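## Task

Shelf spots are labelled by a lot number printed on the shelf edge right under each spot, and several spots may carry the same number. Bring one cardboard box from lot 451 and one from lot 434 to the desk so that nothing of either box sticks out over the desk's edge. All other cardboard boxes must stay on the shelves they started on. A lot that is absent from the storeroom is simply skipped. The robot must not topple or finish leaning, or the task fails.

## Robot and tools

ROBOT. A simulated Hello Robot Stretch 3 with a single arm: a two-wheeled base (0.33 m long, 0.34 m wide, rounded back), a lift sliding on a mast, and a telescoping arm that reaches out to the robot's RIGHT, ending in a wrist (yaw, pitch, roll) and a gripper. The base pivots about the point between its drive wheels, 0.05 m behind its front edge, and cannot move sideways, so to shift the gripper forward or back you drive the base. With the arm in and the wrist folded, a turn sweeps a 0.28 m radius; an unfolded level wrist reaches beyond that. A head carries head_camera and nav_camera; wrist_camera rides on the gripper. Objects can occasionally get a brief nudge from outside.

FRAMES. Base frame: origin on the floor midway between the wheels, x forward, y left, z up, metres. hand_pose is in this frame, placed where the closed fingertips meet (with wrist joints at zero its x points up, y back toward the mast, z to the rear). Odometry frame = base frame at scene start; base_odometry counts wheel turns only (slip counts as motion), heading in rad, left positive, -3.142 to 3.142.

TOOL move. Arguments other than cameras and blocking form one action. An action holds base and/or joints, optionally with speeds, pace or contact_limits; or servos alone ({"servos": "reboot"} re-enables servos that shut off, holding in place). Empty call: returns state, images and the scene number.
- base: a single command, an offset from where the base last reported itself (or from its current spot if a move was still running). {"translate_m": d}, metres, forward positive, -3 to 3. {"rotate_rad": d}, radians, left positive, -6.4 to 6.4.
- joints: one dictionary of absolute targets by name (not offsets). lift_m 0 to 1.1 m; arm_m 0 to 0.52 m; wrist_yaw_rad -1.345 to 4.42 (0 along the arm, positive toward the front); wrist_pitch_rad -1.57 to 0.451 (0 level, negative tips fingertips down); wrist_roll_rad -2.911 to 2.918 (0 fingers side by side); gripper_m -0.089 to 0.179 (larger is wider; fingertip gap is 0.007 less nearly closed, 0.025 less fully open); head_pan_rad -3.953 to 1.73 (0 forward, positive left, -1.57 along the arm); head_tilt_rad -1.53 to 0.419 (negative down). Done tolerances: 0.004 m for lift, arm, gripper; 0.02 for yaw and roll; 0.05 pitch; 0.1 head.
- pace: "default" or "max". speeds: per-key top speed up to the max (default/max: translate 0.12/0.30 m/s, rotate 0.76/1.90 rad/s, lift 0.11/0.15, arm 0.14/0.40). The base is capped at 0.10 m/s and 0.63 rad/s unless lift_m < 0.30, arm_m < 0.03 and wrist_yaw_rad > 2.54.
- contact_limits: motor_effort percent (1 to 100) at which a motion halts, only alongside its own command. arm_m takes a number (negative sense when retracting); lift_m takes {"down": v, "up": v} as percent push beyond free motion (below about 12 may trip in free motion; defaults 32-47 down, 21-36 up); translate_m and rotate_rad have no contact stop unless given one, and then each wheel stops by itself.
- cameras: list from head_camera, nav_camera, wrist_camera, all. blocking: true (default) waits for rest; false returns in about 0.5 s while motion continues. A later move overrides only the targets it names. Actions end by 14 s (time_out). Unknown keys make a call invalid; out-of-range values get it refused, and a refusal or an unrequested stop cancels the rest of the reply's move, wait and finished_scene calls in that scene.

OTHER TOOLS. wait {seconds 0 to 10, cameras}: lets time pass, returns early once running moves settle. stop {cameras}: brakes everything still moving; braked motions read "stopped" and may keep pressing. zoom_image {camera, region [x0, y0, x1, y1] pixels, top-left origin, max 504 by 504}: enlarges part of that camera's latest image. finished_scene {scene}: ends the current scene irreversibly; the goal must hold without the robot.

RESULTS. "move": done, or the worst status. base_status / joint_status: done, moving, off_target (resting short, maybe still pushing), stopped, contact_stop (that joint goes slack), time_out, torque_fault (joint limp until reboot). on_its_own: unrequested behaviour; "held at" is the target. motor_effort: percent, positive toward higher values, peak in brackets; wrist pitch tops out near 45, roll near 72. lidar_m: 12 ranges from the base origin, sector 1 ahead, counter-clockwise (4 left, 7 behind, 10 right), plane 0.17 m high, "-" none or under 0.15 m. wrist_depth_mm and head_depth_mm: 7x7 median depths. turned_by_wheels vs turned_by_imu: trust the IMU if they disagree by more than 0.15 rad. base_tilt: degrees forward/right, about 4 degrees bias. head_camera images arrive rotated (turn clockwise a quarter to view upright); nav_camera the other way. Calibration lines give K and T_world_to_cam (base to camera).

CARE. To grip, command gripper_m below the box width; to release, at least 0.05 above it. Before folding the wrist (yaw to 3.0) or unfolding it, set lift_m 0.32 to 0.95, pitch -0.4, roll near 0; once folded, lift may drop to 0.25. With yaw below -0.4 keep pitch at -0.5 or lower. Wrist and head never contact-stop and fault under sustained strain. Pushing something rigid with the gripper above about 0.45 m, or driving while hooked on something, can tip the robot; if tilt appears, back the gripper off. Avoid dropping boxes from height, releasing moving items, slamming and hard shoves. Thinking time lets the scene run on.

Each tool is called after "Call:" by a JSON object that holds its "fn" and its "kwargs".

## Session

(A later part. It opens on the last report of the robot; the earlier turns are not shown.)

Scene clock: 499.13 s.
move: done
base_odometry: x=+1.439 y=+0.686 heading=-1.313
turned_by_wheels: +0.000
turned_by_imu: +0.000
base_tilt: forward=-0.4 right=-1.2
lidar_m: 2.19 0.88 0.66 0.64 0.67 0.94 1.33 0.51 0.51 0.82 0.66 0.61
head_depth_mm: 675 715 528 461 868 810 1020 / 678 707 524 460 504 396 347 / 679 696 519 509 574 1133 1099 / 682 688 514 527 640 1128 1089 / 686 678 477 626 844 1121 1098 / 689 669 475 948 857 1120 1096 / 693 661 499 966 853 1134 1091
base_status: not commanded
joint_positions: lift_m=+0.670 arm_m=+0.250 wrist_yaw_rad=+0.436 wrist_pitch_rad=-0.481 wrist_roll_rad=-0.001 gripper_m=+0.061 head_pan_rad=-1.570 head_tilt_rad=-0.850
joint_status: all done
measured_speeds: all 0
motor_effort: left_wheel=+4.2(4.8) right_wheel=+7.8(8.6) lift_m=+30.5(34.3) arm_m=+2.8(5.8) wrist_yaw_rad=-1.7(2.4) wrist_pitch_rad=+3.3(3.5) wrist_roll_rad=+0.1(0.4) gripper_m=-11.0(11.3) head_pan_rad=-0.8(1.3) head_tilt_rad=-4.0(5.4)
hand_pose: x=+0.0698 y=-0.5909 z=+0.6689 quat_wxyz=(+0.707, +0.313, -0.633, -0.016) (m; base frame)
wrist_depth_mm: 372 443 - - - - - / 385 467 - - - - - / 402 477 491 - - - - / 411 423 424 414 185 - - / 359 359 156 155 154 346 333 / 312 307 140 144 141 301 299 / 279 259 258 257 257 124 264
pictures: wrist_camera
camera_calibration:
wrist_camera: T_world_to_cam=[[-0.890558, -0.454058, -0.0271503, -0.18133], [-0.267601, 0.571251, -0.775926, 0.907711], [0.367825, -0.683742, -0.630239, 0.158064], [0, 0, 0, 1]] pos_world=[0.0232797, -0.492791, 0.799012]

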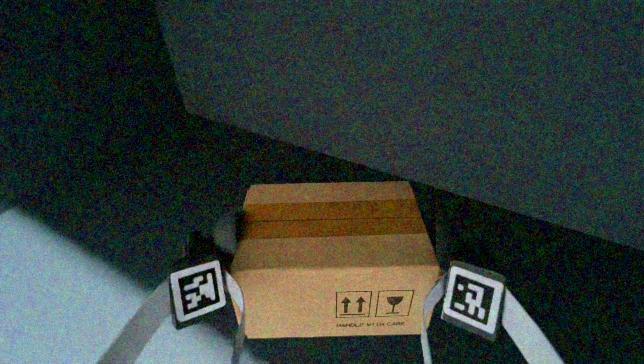

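Call:
{"fn": "move", "kwargs": {"joints": {"arm_m":0.0}}}

Call:
{"fn": "move", "kwargs": {"joints": {"wrist_yaw_rad":2.2,"lift_m":0.7,"head_pan_rad":-3.14,"head_tilt_rad":-0.4}, "cameras": ["nav_camera","wrist_camera"]}}

Scene clock: 519.60 s.
move: done
base_odometry: x=+1.439 y=+0.686 heading=-1.313
turned_by_wheels: +0.000
turned_by_imu: +0.000
base_tilt: forward=-0.3 right=-1.2
lidar_m: 2.18 0.88 0.66 0.64 0.67 0.94 1.33 0.50 0.51 0.82 0.67 0.61
head_depth_mm: 675 714 530 460 868 810 1020 / 676 704 525 461 879 806 341 / 680 695 519 967 877 801 349 / 684 688 514 961 869 766 375 / 687 676 479 953 865 618 1083 / 691 669 474 949 855 1110 1099 / 693 660 500 965 852 1133 1093
base_status: not commanded
joint_positions: lift_m=+0.670 arm_m=+0.001 wrist_yaw_rad=+0.436 wrist_pitch_rad=-0.481 wrist_roll_rad=-0.001 gripper_m=+0.061 head_pan_rad=-1.570 head_tilt_rad=-0.850
joint_status: all done
measured_speeds: all 0
motor_effort: left_wheel=+4.7(4.9) right_wheel=+8.0(8.8) lift_m=+29.0(29.6) arm_m=-12.8(14.7) wrist_yaw_rad=-1.4(3.0) wrist_pitch_rad=+3.4(3.5) wrist_roll_rad=+0.4(0.4) gripper_m=-10.9(11.2) head_pan_rad=-1.3(2.0) head_tilt_rad=-4.3(5.3)
hand_pose: x=+0.0698 y=-0.3414 z=+0.6689 quat_wxyz=(+0.707, +0.313, -0.633, -0.016) (m; base frame)
wrist_depth_mm: 381 458 - - - - - / 390 475 - - - - - / 417 486 513 511 499 504 477 / 440 422 424 418 414 410 410 / - 381 155 155 154 346 347 / 903 - 140 144 141 293 301 / 837 733 129 162 261 125 265
pictures: none

Scene clock: 521.83 s.
move: done
base_odometry: x=+1.439 y=+0.686 heading=-1.313
turned_by_wheels: +0.000
turned_by_imu: +0.000
base_tilt: forward=-0.3 right=-1.2
lidar_m: 2.18 0.88 0.66 0.64 0.67 0.94 1.33 0.51 0.51 0.82 0.67 0.61
head_depth_mm: 1947 1922 1882 1841 1787 1696 1441 / 1977 2092 2256 2382 2361 1805 1439 / 1985 2101 2254 2411 2446 1805 1424 / 1980 2097 2257 2428 2427 1783 1407 / 1991 2110 2269 2392 2429 1797 1406 / 1997 2119 2237 2398 2289 1645 1398 / 1091 1153 1230 1328 1373 1484 1326
base_status: not commanded
joint_positions: lift_m=+0.700 arm_m=+0.001 wrist_yaw_rad=+2.197 wrist_pitch_rad=-0.481 wrist_roll_rad=-0.001 gripper_m=+0.061 head_pan_rad=-3.148 head_tilt_rad=-0.393
joint_status: all done
measured_speeds: translate_m=+0.000 rotate_rad=+0.000 lift_m=+0.000 arm_m=+0.000 wrist_yaw_rad=+0.000 wrist_pitch_rad=+0.000 wrist_roll_rad=+0.000 head_pan_rad=+0.024 head_tilt_rad=+0.000
motor_effort: left_wheel=+4.0(4.7) right_wheel=+7.7(8.5) lift_m=+31.3(35.3) arm_m=-12.2(13.4) wrist_yaw_rad=+3.1(4.9) wrist_pitch_rad=+3.4(3.6) wrist_roll_rad=-0.1(0.5) gripper_m=-10.4(11.2) head_pan_rad=+3.2(4.9) head_tilt_rad=-4.4(5.5)
hand_pose: x=+0.1537 y=-0.0191 z=+0.6988 quat_wxyz=(+0.463, +0.688, -0.162, +0.535) (m; base frame)
wrist_depth_mm: 538 - - - - - - / - - - - - - - / - - - - - - - / - - - - - - - / - - 153 155 154 - - / - - 139 145 141 945 939 / - 815 798 795 803 124 837
pictures: nav_camera (sideways), wrist_camera
camera_calibration:
nav_camera: T_world_to_cam=[[-0.358415, -0.0146337, 0.933448, -1.16964], [-0.00889829, 0.999885, 0.0122586, 0.034271], [-0.93352, -0.00391243, -0.358504, 0.425521], [0, 0, 0, 1]] pos_world=[-0.0216794, -0.0497184, 1.24393]
wrist_camera: T_world_to_cam=[[0.614035, -0.788812, -0.0271532, -0.0838033], [-0.510765, -0.370897, -0.7756, 0.645992], [0.601731, 0.490114, -0.630641, 0.523685], [0, 0, 0, 1]] pos_world=[0.0662909, -0.0831741, 0.829012]

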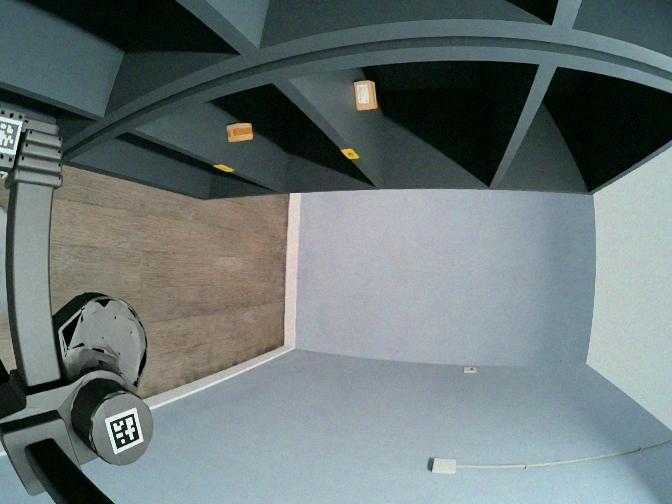

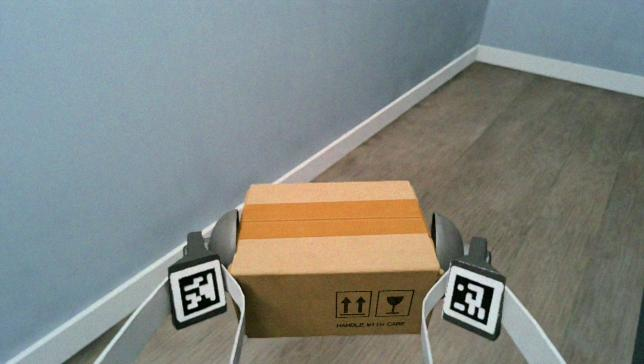

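Call:
{"fn": "move", "kwargs": {"base": {"translate_m":-1.2}}}

Call:
{"fn": "move", "kwargs": {"base": {"translate_m":-0.688}}}

Call:
{"fn": "move", "kwargs": {"base": {"rotate_rad":1.59}}}

Call:
{"fn": "move", "kwargs": {"base": {"translate_m":-1.2}}}

Call:
{"fn": "move", "kwargs": {"base": {"translate_m":-0.6}, "cameras": ["nav_camera"]}}

Scene clock: 543.17 s.
move: done
base_odometry: x=+1.133 y=+1.847 heading=-1.313
turned_by_wheels: +0.000
turned_by_imu: -0.001
base_tilt: forward=-0.3 right=-1.2
lidar_m: 1.71 0.94 0.70 0.68 0.72 1.01 1.15 1.20 0.34 0.41 0.81 0.81
head_depth_mm: 960 1018 1090 1167 1253 1368 1427 / 962 1017 1089 1167 1257 1363 1424 / 964 1019 1092 1176 1261 1377 1411 / 961 1021 1095 1178 1270 1375 1406 / 966 1032 1098 1177 1272 1389 1403 / 968 1035 1102 1181 1283 1394 1399 / 972 1037 1108 1183 1278 1395 1383
base_status: done
joint_positions: lift_m=+0.700 arm_m=+0.001 wrist_yaw_rad=+2.197 wrist_pitch_rad=-0.481 wrist_roll_rad=-0.001 gripper_m=+0.061 head_pan_rad=-3.140 head_tilt_rad=-0.400
joint_status: not commanded
measured_speeds: all 0
motor_effort: left_wheel=-5.9(9.9) right_wheel=-5.4(15.0) lift_m=+25.1(31.8) arm_m=-11.5(13.1) wrist_yaw_rad=+2.0(4.0) wrist_pitch_rad=+3.5(3.6) wrist_roll_rad=+0.1(0.5) gripper_m=-10.6(11.6) head_pan_rad=+2.9(4.2) head_tilt_rad=+1.3(4.5)
hand_pose: x=+0.1537 y=-0.0191 z=+0.6988 quat_wxyz=(+0.463, +0.688, -0.162, +0.535) (m; base frame)
wrist_depth_mm: - - - - - - - / - - - - - - - / - - - - - - - / - - - - - - - / - - 153 155 155 - - / - - 140 144 141 923 922 / - 808 810 788 795 124 830
pictures: none

Scene clock: 551.17 s.
move: done
base_odometry: x=+0.958 y=+2.512 heading=-1.313
turned_by_wheels: +0.000
turned_by_imu: -0.001
base_tilt: forward=-0.3 right=-1.1
lidar_m: 1.46 0.97 0.73 0.71 0.64 0.48 0.47 0.49 0.69 2.10 0.76 0.63
head_depth_mm: 370 395 420 453 488 530 578 / 371 395 422 452 490 532 581 / 372 396 423 455 491 533 585 / 373 397 424 456 492 535 586 / 374 398 425 457 494 536 587 / 376 399 426 458 497 539 591 / 376 400 428 461 498 540 592
base_status: done
joint_positions: lift_m=+0.700 arm_m=+0.001 wrist_yaw_rad=+2.197 wrist_pitch_rad=-0.481 wrist_roll_rad=-0.001 gripper_m=+0.061 head_pan_rad=-3.140 head_tilt_rad=-0.400
joint_status: not commanded
measured_speeds: all 0
motor_effort: left_wheel=-5.1(11.0) right_wheel=-7.7(14.8) lift_m=+24.6(25.9) arm_m=-11.7(12.4) wrist_yaw_rad=+0.6(3.4) wrist_pitch_rad=+3.5(3.6) wrist_roll_rad=+0.2(0.5) gripper_m=-10.5(11.2) head_pan_rad=+2.7(4.0) head_tilt_rad=+4.2(4.4)
hand_pose: x=+0.1537 y=-0.0191 z=+0.6988 quat_wxyz=(+0.463, +0.688, -0.162, +0.535) (m; base frame)
wrist_depth_mm: - - - - - - - / - - - - - - - / - - - - - - - / - - - - - - - / - - 153 155 154 - - / - 885 140 144 141 929 927 / - 834 824 802 801 125 812
pictures: none

Scene clock: 554.80 s.
move: done
base_odometry: x=+0.958 y=+2.512 heading=+0.276
turned_by_wheels: +1.590
turned_by_imu: +1.564
base_tilt: forward=-0.4 right=-1.2
lidar_m: 0.71 0.64 0.48 0.46 0.49 0.69 2.15 0.76 0.63 1.46 0.96 0.73
head_depth_mm: 1507 1474 1427 1378 1353 1316 1289 / 2404 2288 2192 2102 2014 1728 1423 / 2572 2744 2925 3034 2419 1782 1406 / 2567 2721 2927 3092 2413 1761 1403 / 2598 2780 2928 3154 2395 1766 1395 / 2615 2765 2953 3155 2382 1752 1396 / 2628 2802 2855 3069 2328 1744 1386
base_status: done
joint_positions: lift_m=+0.700 arm_m=+0.001 wrist_yaw_rad=+2.197 wrist_pitch_rad=-0.481 wrist_roll_rad=-0.001 gripper_m=+0.061 head_pan_rad=-3.140 head_tilt_rad=-0.400
joint_status: not commanded
measured_speeds: all 0
motor_effort: left_wheel=-8.6(12.6) right_wheel=+9.3(12.5) lift_m=+24.6(25.1) arm_m=-12.6(13.4) wrist_yaw_rad=+2.6(3.1) wrist_pitch_rad=+3.4(3.6) wrist_roll_rad=+0.4(0.5) gripper_m=-10.4(11.4) head_pan_rad=+3.6(3.7) head_tilt_rad=+4.7(5.4)
hand_pose: x=+0.1537 y=-0.0191 z=+0.6988 quat_wxyz=(+0.463, +0.688, -0.162, +0.535) (m; base frame)
wrist_depth_mm: 423 502 595 773 - 537 486 / 448 520 607 852 - - 513 / 465 557 - 952 - - 528 / 496 599 - 179 178 - - / 523 602 153 155 154 - - / 559 618 139 145 141 - - / 566 - 798 806 803 125 731
pictures: none

Scene clock: 567.93 s.
move: done
base_odometry: x=-0.197 y=+2.185 heading=+0.276
turned_by_wheels: +0.000
turned_by_imu: -0.001
base_tilt: forward=-0.4 right=-1.3
lidar_m: 1.74 0.70 0.53 0.51 0.54 0.76 1.85 1.67 2.55 1.47 0.67 0.75
head_depth_mm: 1537 1613 1559 1519 1484 1437 1344 / 1573 1656 1763 1883 2000 1798 1424 / 1568 1657 1781 1897 2026 1781 1420 / 1571 1678 1785 1930 2071 1781 1405 / 1569 1681 1785 1920 2072 1757 1401 / 1582 1685 1803 1918 2063 1745 1394 / 1584 1674 1795 1933 2076 1737 1395
base_status: done
joint_positions: lift_m=+0.700 arm_m=+0.001 wrist_yaw_rad=+2.197 wrist_pitch_rad=-0.481 wrist_roll_rad=-0.001 gripper_m=+0.061 head_pan_rad=-3.140 head_tilt_rad=-0.400
joint_status: not commanded
measured_speeds: all 0
motor_effort: left_wheel=-5.0(12.6) right_wheel=-6.6(11.8) lift_m=+25.5(26.2) arm_m=-10.3(13.0) wrist_yaw_rad=+2.6(3.8) wrist_pitch_rad=+3.4(3.6) wrist_roll_rad=-0.3(0.5) gripper_m=-10.4(11.4) head_pan_rad=+2.5(3.6) head_tilt_rad=+3.6(6.2)
hand_pose: x=+0.1537 y=-0.0191 z=+0.6988 quat_wxyz=(+0.463, +0.688, -0.162, +0.535) (m; base frame)
wrist_depth_mm: 462 539 618 - - - - / 485 577 - - - - - / 508 591 - - - - - / 537 609 - - - - - / 569 - 153 155 155 - - / 593 - 140 144 141 932 939 / 608 814 808 795 804 125 827
pictures: none

Scene clock: 575.07 s.
move: done
base_odometry: x=-0.774 y=+2.021 heading=+0.276
turned_by_wheels: +0.000
turned_by_imu: +0.000
base_tilt: forward=-0.4 right=-1.1
lidar_m: 1.81 0.73 0.55 0.54 0.56 0.79 1.26 1.19 1.19 3.49 1.40 1.13
head_depth_mm: 1053 1114 1194 1277 1361 1464 1373 / 1054 1123 1196 1288 1387 1495 1417 / 1058 1123 1204 1298 1393 1509 1413 / 1064 1128 1209 1294 1394 1516 1405 / 1063 1132 1205 1296 1399 1530 1399 / 1064 1131 1217 1295 1407 1530 1390 / 1069 1138 1221 1306 1410 1526 1385
base_status: done
joint_positions: lift_m=+0.700 arm_m=+0.001 wrist_yaw_rad=+2.197 wrist_pitch_rad=-0.481 wrist_roll_rad=-0.001 gripper_m=+0.061 head_pan_rad=-3.140 head_tilt_rad=-0.400
joint_status: not commanded
measured_speeds: all 0
motor_effort: left_wheel=-7.0(12.2) right_wheel=-4.0(12.4) lift_m=+26.0(26.7) arm_m=-8.5(10.1) wrist_yaw_rad=+2.1(3.6) wrist_pitch_rad=+3.4(3.6) wrist_roll_rad=+0.3(0.5) gripper_m=-11.0(11.3) head_pan_rad=+2.3(3.3) head_tilt_rad=+3.0(4.3)
hand_pose: x=+0.1537 y=-0.0191 z=+0.6988 quat_wxyz=(+0.463, +0.688, -0.162, +0.535) (m; base frame)
wrist_depth_mm: 482 561 - - - - - / 505 582 - - - - - / 525 601 - - - - - / 563 619 - - - - - / 585 - 153 155 155 - - / 612 - 140 144 141 944 921 / 625 804 800 802 800 125 821
pictures: nav_camera (sideways)
camera_calibration:
nav_camera: T_world_to_cam=[[-0.364844, -0.0176655, 0.930901, -1.16625], [-0.0172416, 0.999777, 0.0122151, 0.0344006], [-0.930909, -0.0115936, -0.365067, 0.434014], [0, 0, 0, 1]] pos_world=[-0.0208798, -0.0499635, 1.24369]

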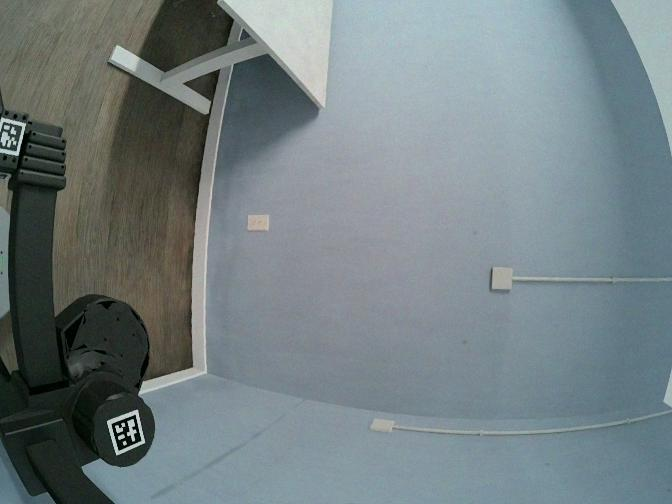

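Call:
{"fn": "move", "kwargs": {"base": {"rotate_rad":-1.59}}}

Call:
{"fn": "move", "kwargs": {"base": {"translate_m":1.2}}}

Call:
{"fn": "move", "kwargs": {"base": {"translate_m":0.55}}}

Call:
{"fn": "move", "kwargs": {"joints": {"lift_m":0.88,"head_pan_rad":-1.57,"head_tilt_rad":-0.5}}}

Call:
{"fn": "move", "kwargs": {"joints": {"wrist_yaw_rad":0.0}, "cameras": ["head_camera","wrist_camera"]}}

Scene clock: 586.03 s.
move: done
base_odometry: x=-0.774 y=+2.021 heading=-1.313
turned_by_wheels: -1.590
turned_by_imu: -1.565
base_tilt: forward=-0.2 right=-1.3
lidar_m: 3.52 1.41 1.14 1.86 0.74 0.55 0.54 0.56 0.79 1.26 1.19 1.19
head_depth_mm: 431 460 490 526 569 616 674 / 433 460 491 528 569 618 676 / 434 462 493 529 571 621 681 / 435 463 495 530 572 621 681 / 436 464 495 531 575 626 682 / 437 464 495 534 576 626 686 / 438 466 498 535 577 629 689
base_status: done
joint_positions: lift_m=+0.700 arm_m=+0.001 wrist_yaw_rad=+2.197 wrist_pitch_rad=-0.481 wrist_roll_rad=-0.001 gripper_m=+0.061 head_pan_rad=-3.140 head_tilt_rad=-0.400
joint_status: not commanded
measured_speeds: all 0
motor_effort: left_wheel=+8.2(11.6) right_wheel=-9.6(13.9) lift_m=+26.5(27.1) arm_m=-12.8(13.3) wrist_yaw_rad=+2.5(3.8) wrist_pitch_rad=+3.5(3.5) wrist_roll_rad=+0.3(0.6) gripper_m=-10.4(11.4) head_pan_rad=+2.5(3.2) head_tilt_rad=+2.8(3.4)
hand_pose: x=+0.1537 y=-0.0190 z=+0.6988 quat_wxyz=(+0.463, +0.688, -0.162, +0.535) (m; base frame)
wrist_depth_mm: - - - - - - - / - - - - - - - / - - - - - - - / - - - - - - - / - - 153 155 155 - - / 984 973 139 144 141 920 923 / 883 811 796 792 797 125 836
pictures: none

Scene clock: 599.17 s.
move: done
base_odometry: x=-0.468 y=+0.861 heading=-1.313
turned_by_wheels: +0.000
turned_by_imu: +0.001
base_tilt: forward=-0.2 right=-1.2
lidar_m: 2.54 1.36 1.01 0.99 1.03 1.77 1.73 1.78 0.89 0.80 0.80 1.25
head_depth_mm: 1451 1546 1646 1773 1895 1815 1427 / 1461 1545 1657 1767 1908 1793 1423 / 1458 1540 1644 1778 1917 1779 1416 / 1463 1549 1665 1792 1911 1780 1402 / 1463 1559 1657 1782 1933 1766 1404 / 1473 1560 1673 1790 1921 1775 1387 / 1468 1571 1677 1803 1947 1747 1390
base_status: done
joint_positions: lift_m=+0.700 arm_m=+0.001 wrist_yaw_rad=+2.197 wrist_pitch_rad=-0.481 wrist_roll_rad=-0.001 gripper_m=+0.061 head_pan_rad=-3.140 head_tilt_rad=-0.400
joint_status: not commanded
measured_speeds: all 0
motor_effort: left_wheel=+2.4(13.4) right_wheel=+6.6(10.4) lift_m=+27.2(28.0) arm_m=-9.8(13.4) wrist_yaw_rad=+2.4(3.8) wrist_pitch_rad=+3.5(3.6) wrist_roll_rad=+0.3(0.5) gripper_m=-10.9(11.4) head_pan_rad=+2.1(3.2) head_tilt_rad=+1.2(3.5)
hand_pose: x=+0.1537 y=-0.0190 z=+0.6988 quat_wxyz=(+0.463, +0.688, -0.162, +0.535) (m; base frame)
wrist_depth_mm: - - - - - - - / 864 - - - - - - / 976 - - - - - - / - - - - - - - / - - 153 155 155 - - / 952 968 140 145 141 921 925 / 876 808 799 804 799 125 822
pictures: none

Scene clock: 605.80 s.
move: done
base_odometry: x=-0.328 y=+0.329 heading=-1.313
turned_by_wheels: +0.000
turned_by_imu: +0.000
base_tilt: forward=-0.4 right=-1.3
lidar_m: 2.00 1.33 1.00 0.97 1.01 1.42 2.27 1.19 0.86 0.66 0.95 1.91
head_depth_mm: 1904 2037 2187 2312 2420 1806 1428 / 1901 2023 2171 2332 2443 1793 1417 / 1916 2031 2169 2340 2417 1784 1413 / 1922 2038 2195 2365 2421 1787 1401 / 1946 2056 2176 2361 2375 1764 1397 / 1922 2049 2185 2342 2364 1761 1391 / 1947 2063 2190 2360 2362 1759 1385
base_status: done
joint_positions: lift_m=+0.700 arm_m=+0.001 wrist_yaw_rad=+2.197 wrist_pitch_rad=-0.481 wrist_roll_rad=-0.001 gripper_m=+0.061 head_pan_rad=-3.140 head_tilt_rad=-0.400
joint_status: not commanded
measured_speeds: all 0
motor_effort: left_wheel=+4.0(11.6) right_wheel=+5.7(10.5) lift_m=+28.3(28.6) arm_m=-8.6(10.0) wrist_yaw_rad=+1.3(3.5) wrist_pitch_rad=+3.4(3.6) wrist_roll_rad=+0.3(0.6) gripper_m=-10.9(11.3) head_pan_rad=+2.4(2.7) head_tilt_rad=+1.2(2.3)
hand_pose: x=+0.1537 y=-0.0190 z=+0.6988 quat_wxyz=(+0.463, +0.688, -0.162, +0.535) (m; base frame)
wrist_depth_mm: - - - - - - - / - - - - - - - / - - - - - - - / - - - - - - - / - - 153 155 154 - - / 968 974 140 144 141 926 932 / 872 813 802 799 798 124 822
pictures: none

Scene clock: 608.27 s.
move: done
base_odometry: x=-0.328 y=+0.329 heading=-1.313
turned_by_wheels: +0.000
turned_by_imu: +0.000
base_tilt: forward=-0.3 right=-1.3
lidar_m: 2.00 1.33 0.99 0.97 1.01 1.42 2.27 1.19 0.86 0.67 0.95 1.91
head_depth_mm: 1079 1159 1268 1328 955 733 1364 / 1078 1164 1275 1342 949 753 1387 / 1090 1170 1271 1342 943 748 1345 / 1090 1174 1279 1343 930 742 1378 / 1091 1176 1289 1321 927 742 1339 / 1094 1181 1292 1303 922 760 1294 / 1098 1186 1299 1285 846 755 1249
base_status: not commanded
joint_positions: lift_m=+0.880 arm_m=+0.001 wrist_yaw_rad=+2.197 wrist_pitch_rad=-0.482 wrist_roll_rad=-0.001 gripper_m=+0.061 head_pan_rad=-1.564 head_tilt_rad=-0.500
joint_status: all done
measured_speeds: all 0
motor_effort: left_wheel=+4.2(4.6) right_wheel=+5.0(6.4) lift_m=+31.9(34.7) arm_m=-7.7(8.8) wrist_yaw_rad=+2.2(3.3) wrist_pitch_rad=+3.5(3.6) wrist_roll_rad=+0.0(0.5) gripper_m=-11.0(11.4) head_pan_rad=-3.0(5.6) head_tilt_rad=-5.8(7.4)
hand_pose: x=+0.1537 y=-0.0191 z=+0.8787 quat_wxyz=(+0.463, +0.688, -0.162, +0.535) (m; base frame)
wrist_depth_mm: - - - - - - - / - - - - - - - / - - - - - - - / - - - - - - - / - - 153 155 154 - - / - - 139 144 141 - - / - 994 977 982 972 125 -
pictures: none

Scene clock: 610.37 s.
move: done
base_odometry: x=-0.328 y=+0.329 heading=-1.313
turned_by_wheels: +0.000
turned_by_imu: +0.000
base_tilt: forward=-0.3 right=-1.2
lidar_m: 2.00 1.33 1.00 0.97 1.01 1.42 2.27 1.19 0.86 0.66 0.95 1.91
head_depth_mm: 1083 1171 1269 1342 959 758 1397 / 1081 1168 1271 1341 947 753 1357 / 1087 1170 1278 1340 942 726 349 / 1082 1178 1273 1336 937 717 284 / 1088 1175 1298 1314 925 738 1202 / 1093 1185 1286 1310 921 763 1296 / 1099 1187 1287 1301 844 757 1257
base_status: not commanded
joint_positions: lift_m=+0.880 arm_m=+0.001 wrist_yaw_rad=+0.003 wrist_pitch_rad=-0.482 wrist_roll_rad=-0.001 gripper_m=+0.061 head_pan_rad=-1.570 head_tilt_rad=-0.500
joint_status: all done
measured_speeds: all 0
motor_effort: left_wheel=+4.3(4.6) right_wheel=+5.4(6.1) lift_m=+31.2(32.4) arm_m=-6.9(7.9) wrist_yaw_rad=-3.1(6.0) wrist_pitch_rad=+3.5(3.7) wrist_roll_rad=+0.3(0.5) gripper_m=-11.3(11.3) head_pan_rad=-2.9(3.9) head_tilt_rad=-4.6(5.1)
hand_pose: x=-0.0209 y=-0.3615 z=+0.8787 quat_wxyz=(+0.687, +0.170, -0.686, -0.168) (m; base frame)
wrist_depth_mm: - - - - - - - / - - - - - - - / - 540 - - - - - / - - - 178 178 - - / - - 153 155 154 - - / - - 140 145 141 - - / - 988 989 965 976 125 -
pictures: head_camera (sideways), wrist_camera
camera_calibration:
head_camera: T_world_to_cam=[[-0.0467033, 0.432314, -0.900513, 1.18756], [0.997512, -0.0274807, -0.0649268, 0.0780414], [-0.0528156, -0.901304, -0.429955, 0.515479], [0, 0, 0, 1]] pos_world=[0.00484121, -0.0466525, 1.29612]
wrist_camera: T_world_to_cam=[[-0.998895, -0.0383723, -0.0271323, -0.00420174], [-0.00319449, 0.631441, -0.775417, 0.942076], [0.046887, -0.774474, -0.630866, 0.441495], [0, 0, 0, 1]] pos_world=[-0.021888, -0.2531, 1.00891]

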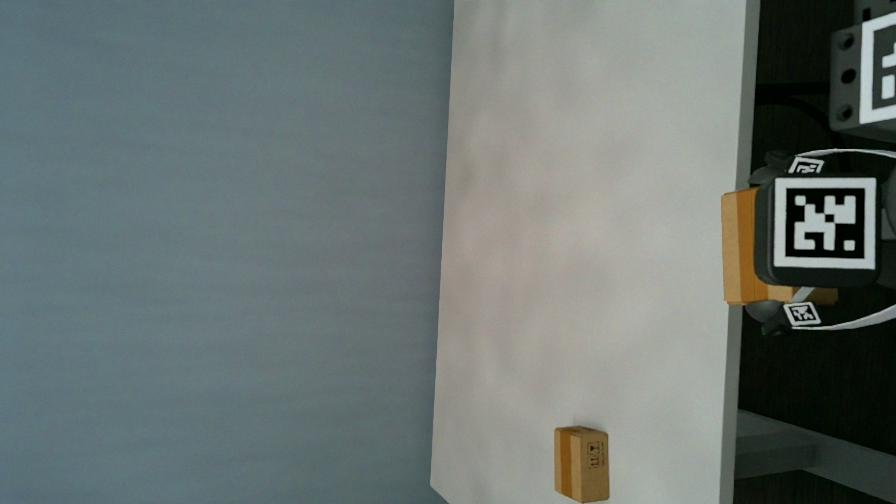

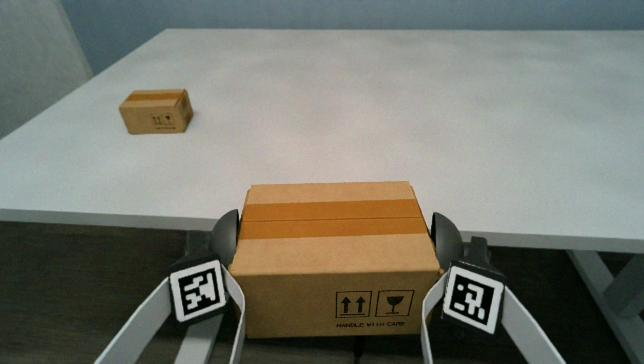

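Place, then release.

Call:
{"fn": "move", "kwargs": {"joints": {"arm_m":0.38}}}

Call:
{"fn": "move", "kwargs": {"joints": {"lift_m":0.78}}}

Call:
{"fn": "move", "kwargs": {"joints": {"lift_m":0.732}, "speeds": {"lift_m":0.02}, "cameras": ["wrist_camera"]}}

Scene clock: 619.37 s.
move: done
base_odometry: x=-0.328 y=+0.329 heading=-1.313
turned_by_wheels: +0.000
turned_by_imu: +0.000
base_tilt: forward=-0.4 right=-1.2
lidar_m: 2.00 1.33 1.00 0.97 1.01 1.42 2.27 1.19 0.86 0.66 0.95 1.91
head_depth_mm: 1080 1169 1274 1343 350 - - / 1082 1171 1269 1287 365 729 1272 / 1081 1172 1272 514 867 747 1305 / 1087 1177 1278 795 832 742 1270 / 1085 1186 1280 1323 923 736 1300 / 1095 1182 1290 1310 918 760 1299 / 1096 1186 1301 1295 842 755 1251
base_status: not commanded
joint_positions: lift_m=+0.880 arm_m=+0.380 wrist_yaw_rad=+0.003 wrist_pitch_rad=-0.482 wrist_roll_rad=-0.001 gripper_m=+0.061 head_pan_rad=-1.570 head_tilt_rad=-0.500
joint_status: all done
measured_speeds: all 0
motor_effort: left_wheel=+3.9(4.5) right_wheel=+5.4(6.4) lift_m=+29.4(31.8) arm_m=+13.2(15.4) wrist_yaw_rad=-3.2(4.5) wrist_pitch_rad=+3.5(3.7) wrist_roll_rad=+0.3(0.5) gripper_m=-11.0(11.3) head_pan_rad=-2.8(3.6) head_tilt_rad=-3.9(5.0)
hand_pose: x=-0.0209 y=-0.7409 z=+0.8787 quat_wxyz=(+0.687, +0.170, -0.686, -0.168) (m; base frame)
wrist_depth_mm: - - - - - - - / - - - - - - - / - - - - - - - / - - - 179 178 - - / - - 153 155 154 - - / - - 140 144 141 - - / - - 129 163 160 108 -
pictures: none

Scene clock: 621.10 s.
move: done
base_odometry: x=-0.328 y=+0.329 heading=-1.313
turned_by_wheels: +0.000
turned_by_imu: +0.000
base_tilt: forward=-0.3 right=-1.2
lidar_m: 2.00 1.33 1.00 0.97 1.01 1.42 2.27 1.19 0.86 0.67 0.95 1.91
head_depth_mm: 1082 1170 1266 1336 955 732 316 / 1080 1162 1275 1341 877 373 334 / 1083 1177 1278 1348 546 748 1306 / 1090 1180 1276 1335 572 719 1271 / 1094 1178 1278 1311 925 740 1301 / 1095 1176 1289 1309 918 760 1290 / 1096 1192 1289 1296 842 757 1259
base_status: not commanded
joint_positions: lift_m=+0.780 arm_m=+0.380 wrist_yaw_rad=+0.003 wrist_pitch_rad=-0.482 wrist_roll_rad=-0.001 gripper_m=+0.061 head_pan_rad=-1.570 head_tilt_rad=-0.500
joint_status: all done
measured_speeds: all 0
motor_effort: left_wheel=+4.3(4.4) right_wheel=+5.3(6.3) lift_m=+25.8(28.2) arm_m=+11.4(13.8) wrist_yaw_rad=-3.6(4.2) wrist_pitch_rad=+3.5(3.7) wrist_roll_rad=+0.2(0.4) gripper_m=-10.8(11.1) head_pan_rad=-2.6(3.4) head_tilt_rad=-3.7(4.4)
hand_pose: x=-0.0209 y=-0.7409 z=+0.7787 quat_wxyz=(+0.687, +0.170, -0.686, -0.168) (m; base frame)
wrist_depth_mm: - - - - - - - / - - - - - - - / - - - - - - - / - - - 178 178 - - / - - 153 155 154 - - / - - 139 144 141 - - / - - 129 163 159 108 -
pictures: none

Scene clock: 623.87 s.
move: done
base_odometry: x=-0.328 y=+0.329 heading=-1.313
turned_by_wheels: +0.000
turned_by_imu: +0.000
base_tilt: forward=-0.3 right=-1.2
lidar_m: 2.00 1.33 1.00 0.97 1.01 1.43 2.26 1.19 0.86 0.66 0.95 1.91
head_depth_mm: 1079 1170 1258 1345 957 757 1320 / 1091 1174 1277 1345 947 456 366 / 1081 1171 1270 1342 576 691 1305 / 1087 1176 1275 1327 683 696 1269 / 1093 1178 1281 1320 928 742 1310 / 1093 1181 1296 1307 921 761 1301 / 1097 1185 1292 1290 843 755 1260
base_status: not commanded
joint_positions: lift_m=+0.732 arm_m=+0.380 wrist_yaw_rad=+0.003 wrist_pitch_rad=-0.413 wrist_roll_rad=-0.001 gripper_m=+0.061 head_pan_rad=-1.570 head_tilt_rad=-0.500
joint_status: all done
measured_speeds: all 0
on_its_own: wrist_pitch_rad is at rest, and its effort (-9.2) is outside its rest range (-8 to +12)
motor_effort: left_wheel=+3.8(4.7) right_wheel=+4.9(6.1) lift_m=+18.3(26.9) arm_m=+9.0(11.9) wrist_yaw_rad=-3.0(4.7) wrist_pitch_rad=-9.2(9.2) wrist_roll_rad=+0.3(0.5) gripper_m=-10.5(11.3) head_pan_rad=-2.1(3.0) head_tilt_rad=-3.0(4.2)
hand_pose: x=-0.0208 y=-0.7499 z=+0.7457 quat_wxyz=(+0.693, +0.146, -0.691, -0.144) (m; base frame)
wrist_depth_mm: - - - - - - - / - - - - - - - / - - - - - - - / - - - 170 170 - - / - - 141 140 145 - - / - - 134 141 138 - - / - - - 158 - - -
pictures: wrist_camera
camera_calibration:
wrist_camera: T_world_to_cam=[[-0.998891, -0.0400972, -0.0246779, -0.0258151], [-0.00299613, 0.577211, -0.81659, 1.07427], [0.0469874, -0.81561, -0.576691, -0.0144626], [0, 0, 0, 1]] pos_world=[-0.0218883, -0.632912, 0.868262]

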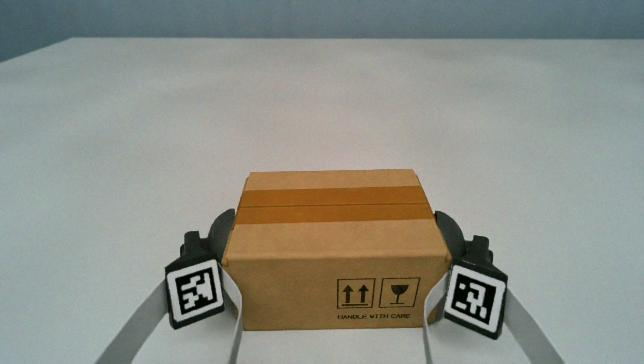

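Call:
{"fn": "move", "kwargs": {"joints": {"lift_m":0.738}}}

Call:
{"fn": "move", "kwargs": {"joints": {"gripper_m":0.179}}}

Call:
{"fn": "move", "kwargs": {"joints": {"lift_m":0.88}}}

Call:
{"fn": "move", "kwargs": {"joints": {"arm_m":0.0}, "cameras": ["head_camera"]}}

Scene clock: 630.27 s.
move: done
base_odometry: x=-0.328 y=+0.329 heading=-1.313
turned_by_wheels: +0.000
turned_by_imu: +0.000
base_tilt: forward=-0.4 right=-1.2
lidar_m: 2.00 1.33 1.00 0.97 1.01 1.43 2.27 1.19 0.86 0.66 0.95 1.91
head_depth_mm: 1078 1170 1269 1336 954 734 1326 / 1082 1164 1267 1337 951 446 360 / 1086 1172 1281 1346 572 691 1298 / 1085 1174 1278 1327 625 696 1270 / 1089 1175 1288 1308 924 741 1300 / 1093 1183 1294 1303 921 759 1293 / 1091 1182 1287 1285 843 754 1255
base_status: not commanded
joint_positions: lift_m=+0.738 arm_m=+0.380 wrist_yaw_rad=+0.003 wrist_pitch_rad=-0.432 wrist_roll_rad=-0.001 gripper_m=+0.061 head_pan_rad=-1.570 head_tilt_rad=-0.500
joint_status: all done
measured_speeds: all 0
motor_effort: left_wheel=+3.8(4.5) right_wheel=+4.9(5.5) lift_m=+28.8(30.9) arm_m=+5.5(6.6) wrist_yaw_rad=-3.0(3.7) wrist_pitch_rad=-5.6(9.1) wrist_roll_rad=+0.6(0.6) gripper_m=-11.0(11.1) head_pan_rad=-2.0(2.6) head_tilt_rad=-2.6(3.0)
hand_pose: x=-0.0209 y=-0.7476 z=+0.7476 quat_wxyz=(+0.692, +0.153, -0.690, -0.151) (m; base frame)
wrist_depth_mm: - - - - - - - / - - - - - - - / - - - - - - - / - - 171 171 169 - - / - - 142 142 146 - - / - - 138 142 139 - - / - - 129 156 - - -
pictures: none

Scene clock: 632.00 s.
move: done
base_odometry: x=-0.328 y=+0.329 heading=-1.313
turned_by_wheels: +0.000
turned_by_imu: +0.000
base_tilt: forward=-0.3 right=-1.3
lidar_m: 2.01 1.33 0.99 0.97 1.01 1.42 2.27 1.19 0.85 0.67 0.95 1.91
head_depth_mm: 1081 1164 1273 1339 955 734 1319 / 1080 1168 1275 1342 947 448 360 / 1085 1176 1277 1338 572 691 1313 / 1088 1173 1285 1333 630 696 1267 / 1088 1182 1282 1322 927 738 1304 / 1095 1189 1287 1304 919 758 1293 / 1094 1189 1287 1293 844 756 1253
base_status: not commanded
joint_positions: lift_m=+0.738 arm_m=+0.380 wrist_yaw_rad=+0.003 wrist_pitch_rad=-0.471 wrist_roll_rad=-0.001 gripper_m=+0.179 head_pan_rad=-1.570 head_tilt_rad=-0.500
joint_status: all done
measured_speeds: all 0
motor_effort: left_wheel=+3.8(4.6) right_wheel=+5.3(5.7) lift_m=+26.0(29.1) arm_m=+4.0(6.2) wrist_yaw_rad=-2.3(4.1) wrist_pitch_rad=+1.5(5.8) wrist_roll_rad=+0.4(0.8) gripper_m=+0.2(83.8) head_pan_rad=-2.1(2.2) head_tilt_rad=-2.3(3.4)
hand_pose: x=-0.0210 y=-0.7423 z=+0.7389 quat_wxyz=(+0.688, +0.166, -0.687, -0.164) (m; base frame)
wrist_depth_mm: - - - - - - - / - - - - - - - / - - - - - - - / - - 160 154 152 - - / - 143 134 135 137 - - / - 126 147 152 147 - - / - - - - - - 105
pictures: none

Scene clock: 634.13 s.
move: done
base_odometry: x=-0.328 y=+0.329 heading=-1.313
turned_by_wheels: +0.000
turned_by_imu: +0.000
base_tilt: forward=-0.3 right=-1.3
lidar_m: 2.00 1.33 1.00 0.97 1.01 1.43 2.27 1.19 0.86 0.67 0.95 1.90
head_depth_mm: 1081 1164 1268 1329 349 - - / 1080 1170 1275 1286 364 725 1283 / 1086 1171 1277 513 868 747 1311 / 1089 1176 1286 1123 842 745 1267 / 1092 1176 1279 1321 924 739 1302 / 1092 1182 1291 1303 922 758 1297 / 1094 1185 1292 1294 843 754 1258
base_status: not commanded
joint_positions: lift_m=+0.880 arm_m=+0.380 wrist_yaw_rad=+0.003 wrist_pitch_rad=-0.472 wrist_roll_rad=-0.001 gripper_m=+0.179 head_pan_rad=-1.570 head_tilt_rad=-0.500
joint_status: all done
measured_speeds: all 0
motor_effort: left_wheel=+4.2(4.6) right_wheel=+4.6(5.7) lift_m=+30.7(33.4) arm_m=+2.6(4.8) wrist_yaw_rad=-2.8(4.1) wrist_pitch_rad=+1.9(1.9) wrist_roll_rad=+0.4(0.7) gripper_m=+0.5(1.2) head_pan_rad=-0.8(2.3) head_tilt_rad=-1.3(2.3)
hand_pose: x=-0.0210 y=-0.7422 z=+0.8807 quat_wxyz=(+0.688, +0.167, -0.686, -0.165) (m; base frame)
wrist_depth_mm: - - - - - - - / - - - - - - - / - - - - - - - / - - - - - - - / - 143 - - - - - / - 126 - - - - - / - - - 244 244 - 105
pictures: none

Scene clock: 638.13 s.
move: done
base_odometry: x=-0.328 y=+0.329 heading=-1.313
turned_by_wheels: +0.000
turned_by_imu: +0.000
base_tilt: forward=-0.3 right=-1.3
lidar_m: 2.00 1.32 0.99 0.97 1.01 1.42 2.27 1.19 0.85 0.67 0.95 1.91
head_depth_mm: 1081 1168 1265 1337 961 757 1394 / 1086 1172 1270 1343 944 751 447 / 1088 1169 1277 1342 942 749 329 / 1090 1178 1277 1327 859 719 284 / 1083 1180 1278 1318 925 741 1267 / 1095 1181 1287 1305 917 758 1226 / 1097 1185 1294 1292 840 758 1257
base_status: not commanded
joint_positions: lift_m=+0.880 arm_m=+0.001 wrist_yaw_rad=+0.003 wrist_pitch_rad=-0.472 wrist_roll_rad=-0.001 gripper_m=+0.179 head_pan_rad=-1.570 head_tilt_rad=-0.500
joint_status: all done
measured_speeds: all 0
motor_effort: left_wheel=+4.2(4.5) right_wheel=+5.1(5.9) lift_m=+25.0(31.2) arm_m=-12.9(14.5) wrist_yaw_rad=-3.5(4.2) wrist_pitch_rad=+1.7(2.0) wrist_roll_rad=+0.3(0.7) gripper_m=+0.7(1.3) head_pan_rad=-1.5(1.9) head_tilt_rad=-0.9(2.2)
hand_pose: x=-0.0210 y=-0.3628 z=+0.8807 quat_wxyz=(+0.688, +0.167, -0.686, -0.165) (m; base frame)
wrist_depth_mm: - - - - - - - / - - - - - - - / - 535 - 519 - - - / - - - - - - - / - - - - - - - / 123 - - - - - - / - - - - - - 105
pictures: head_camera (sideways)
camera_calibration:
head_camera: T_world_to_cam=[[-0.0465202, 0.432525, -0.900421, 1.18745], [0.997504, -0.0278181, -0.0648986, 0.0779895], [-0.0531183, -0.901193, -0.430152, 0.515741], [0, 0, 0, 1]] pos_world=[0.0048409, -0.0466518, 1.29611]

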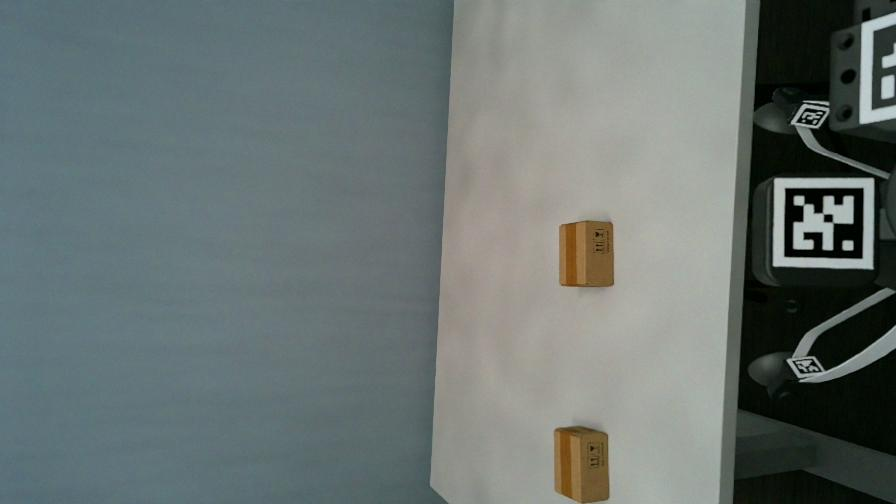

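Call:
{"fn": "finished_scene", "kwargs": {"scene": 2}}

The scene is finished: the task was done.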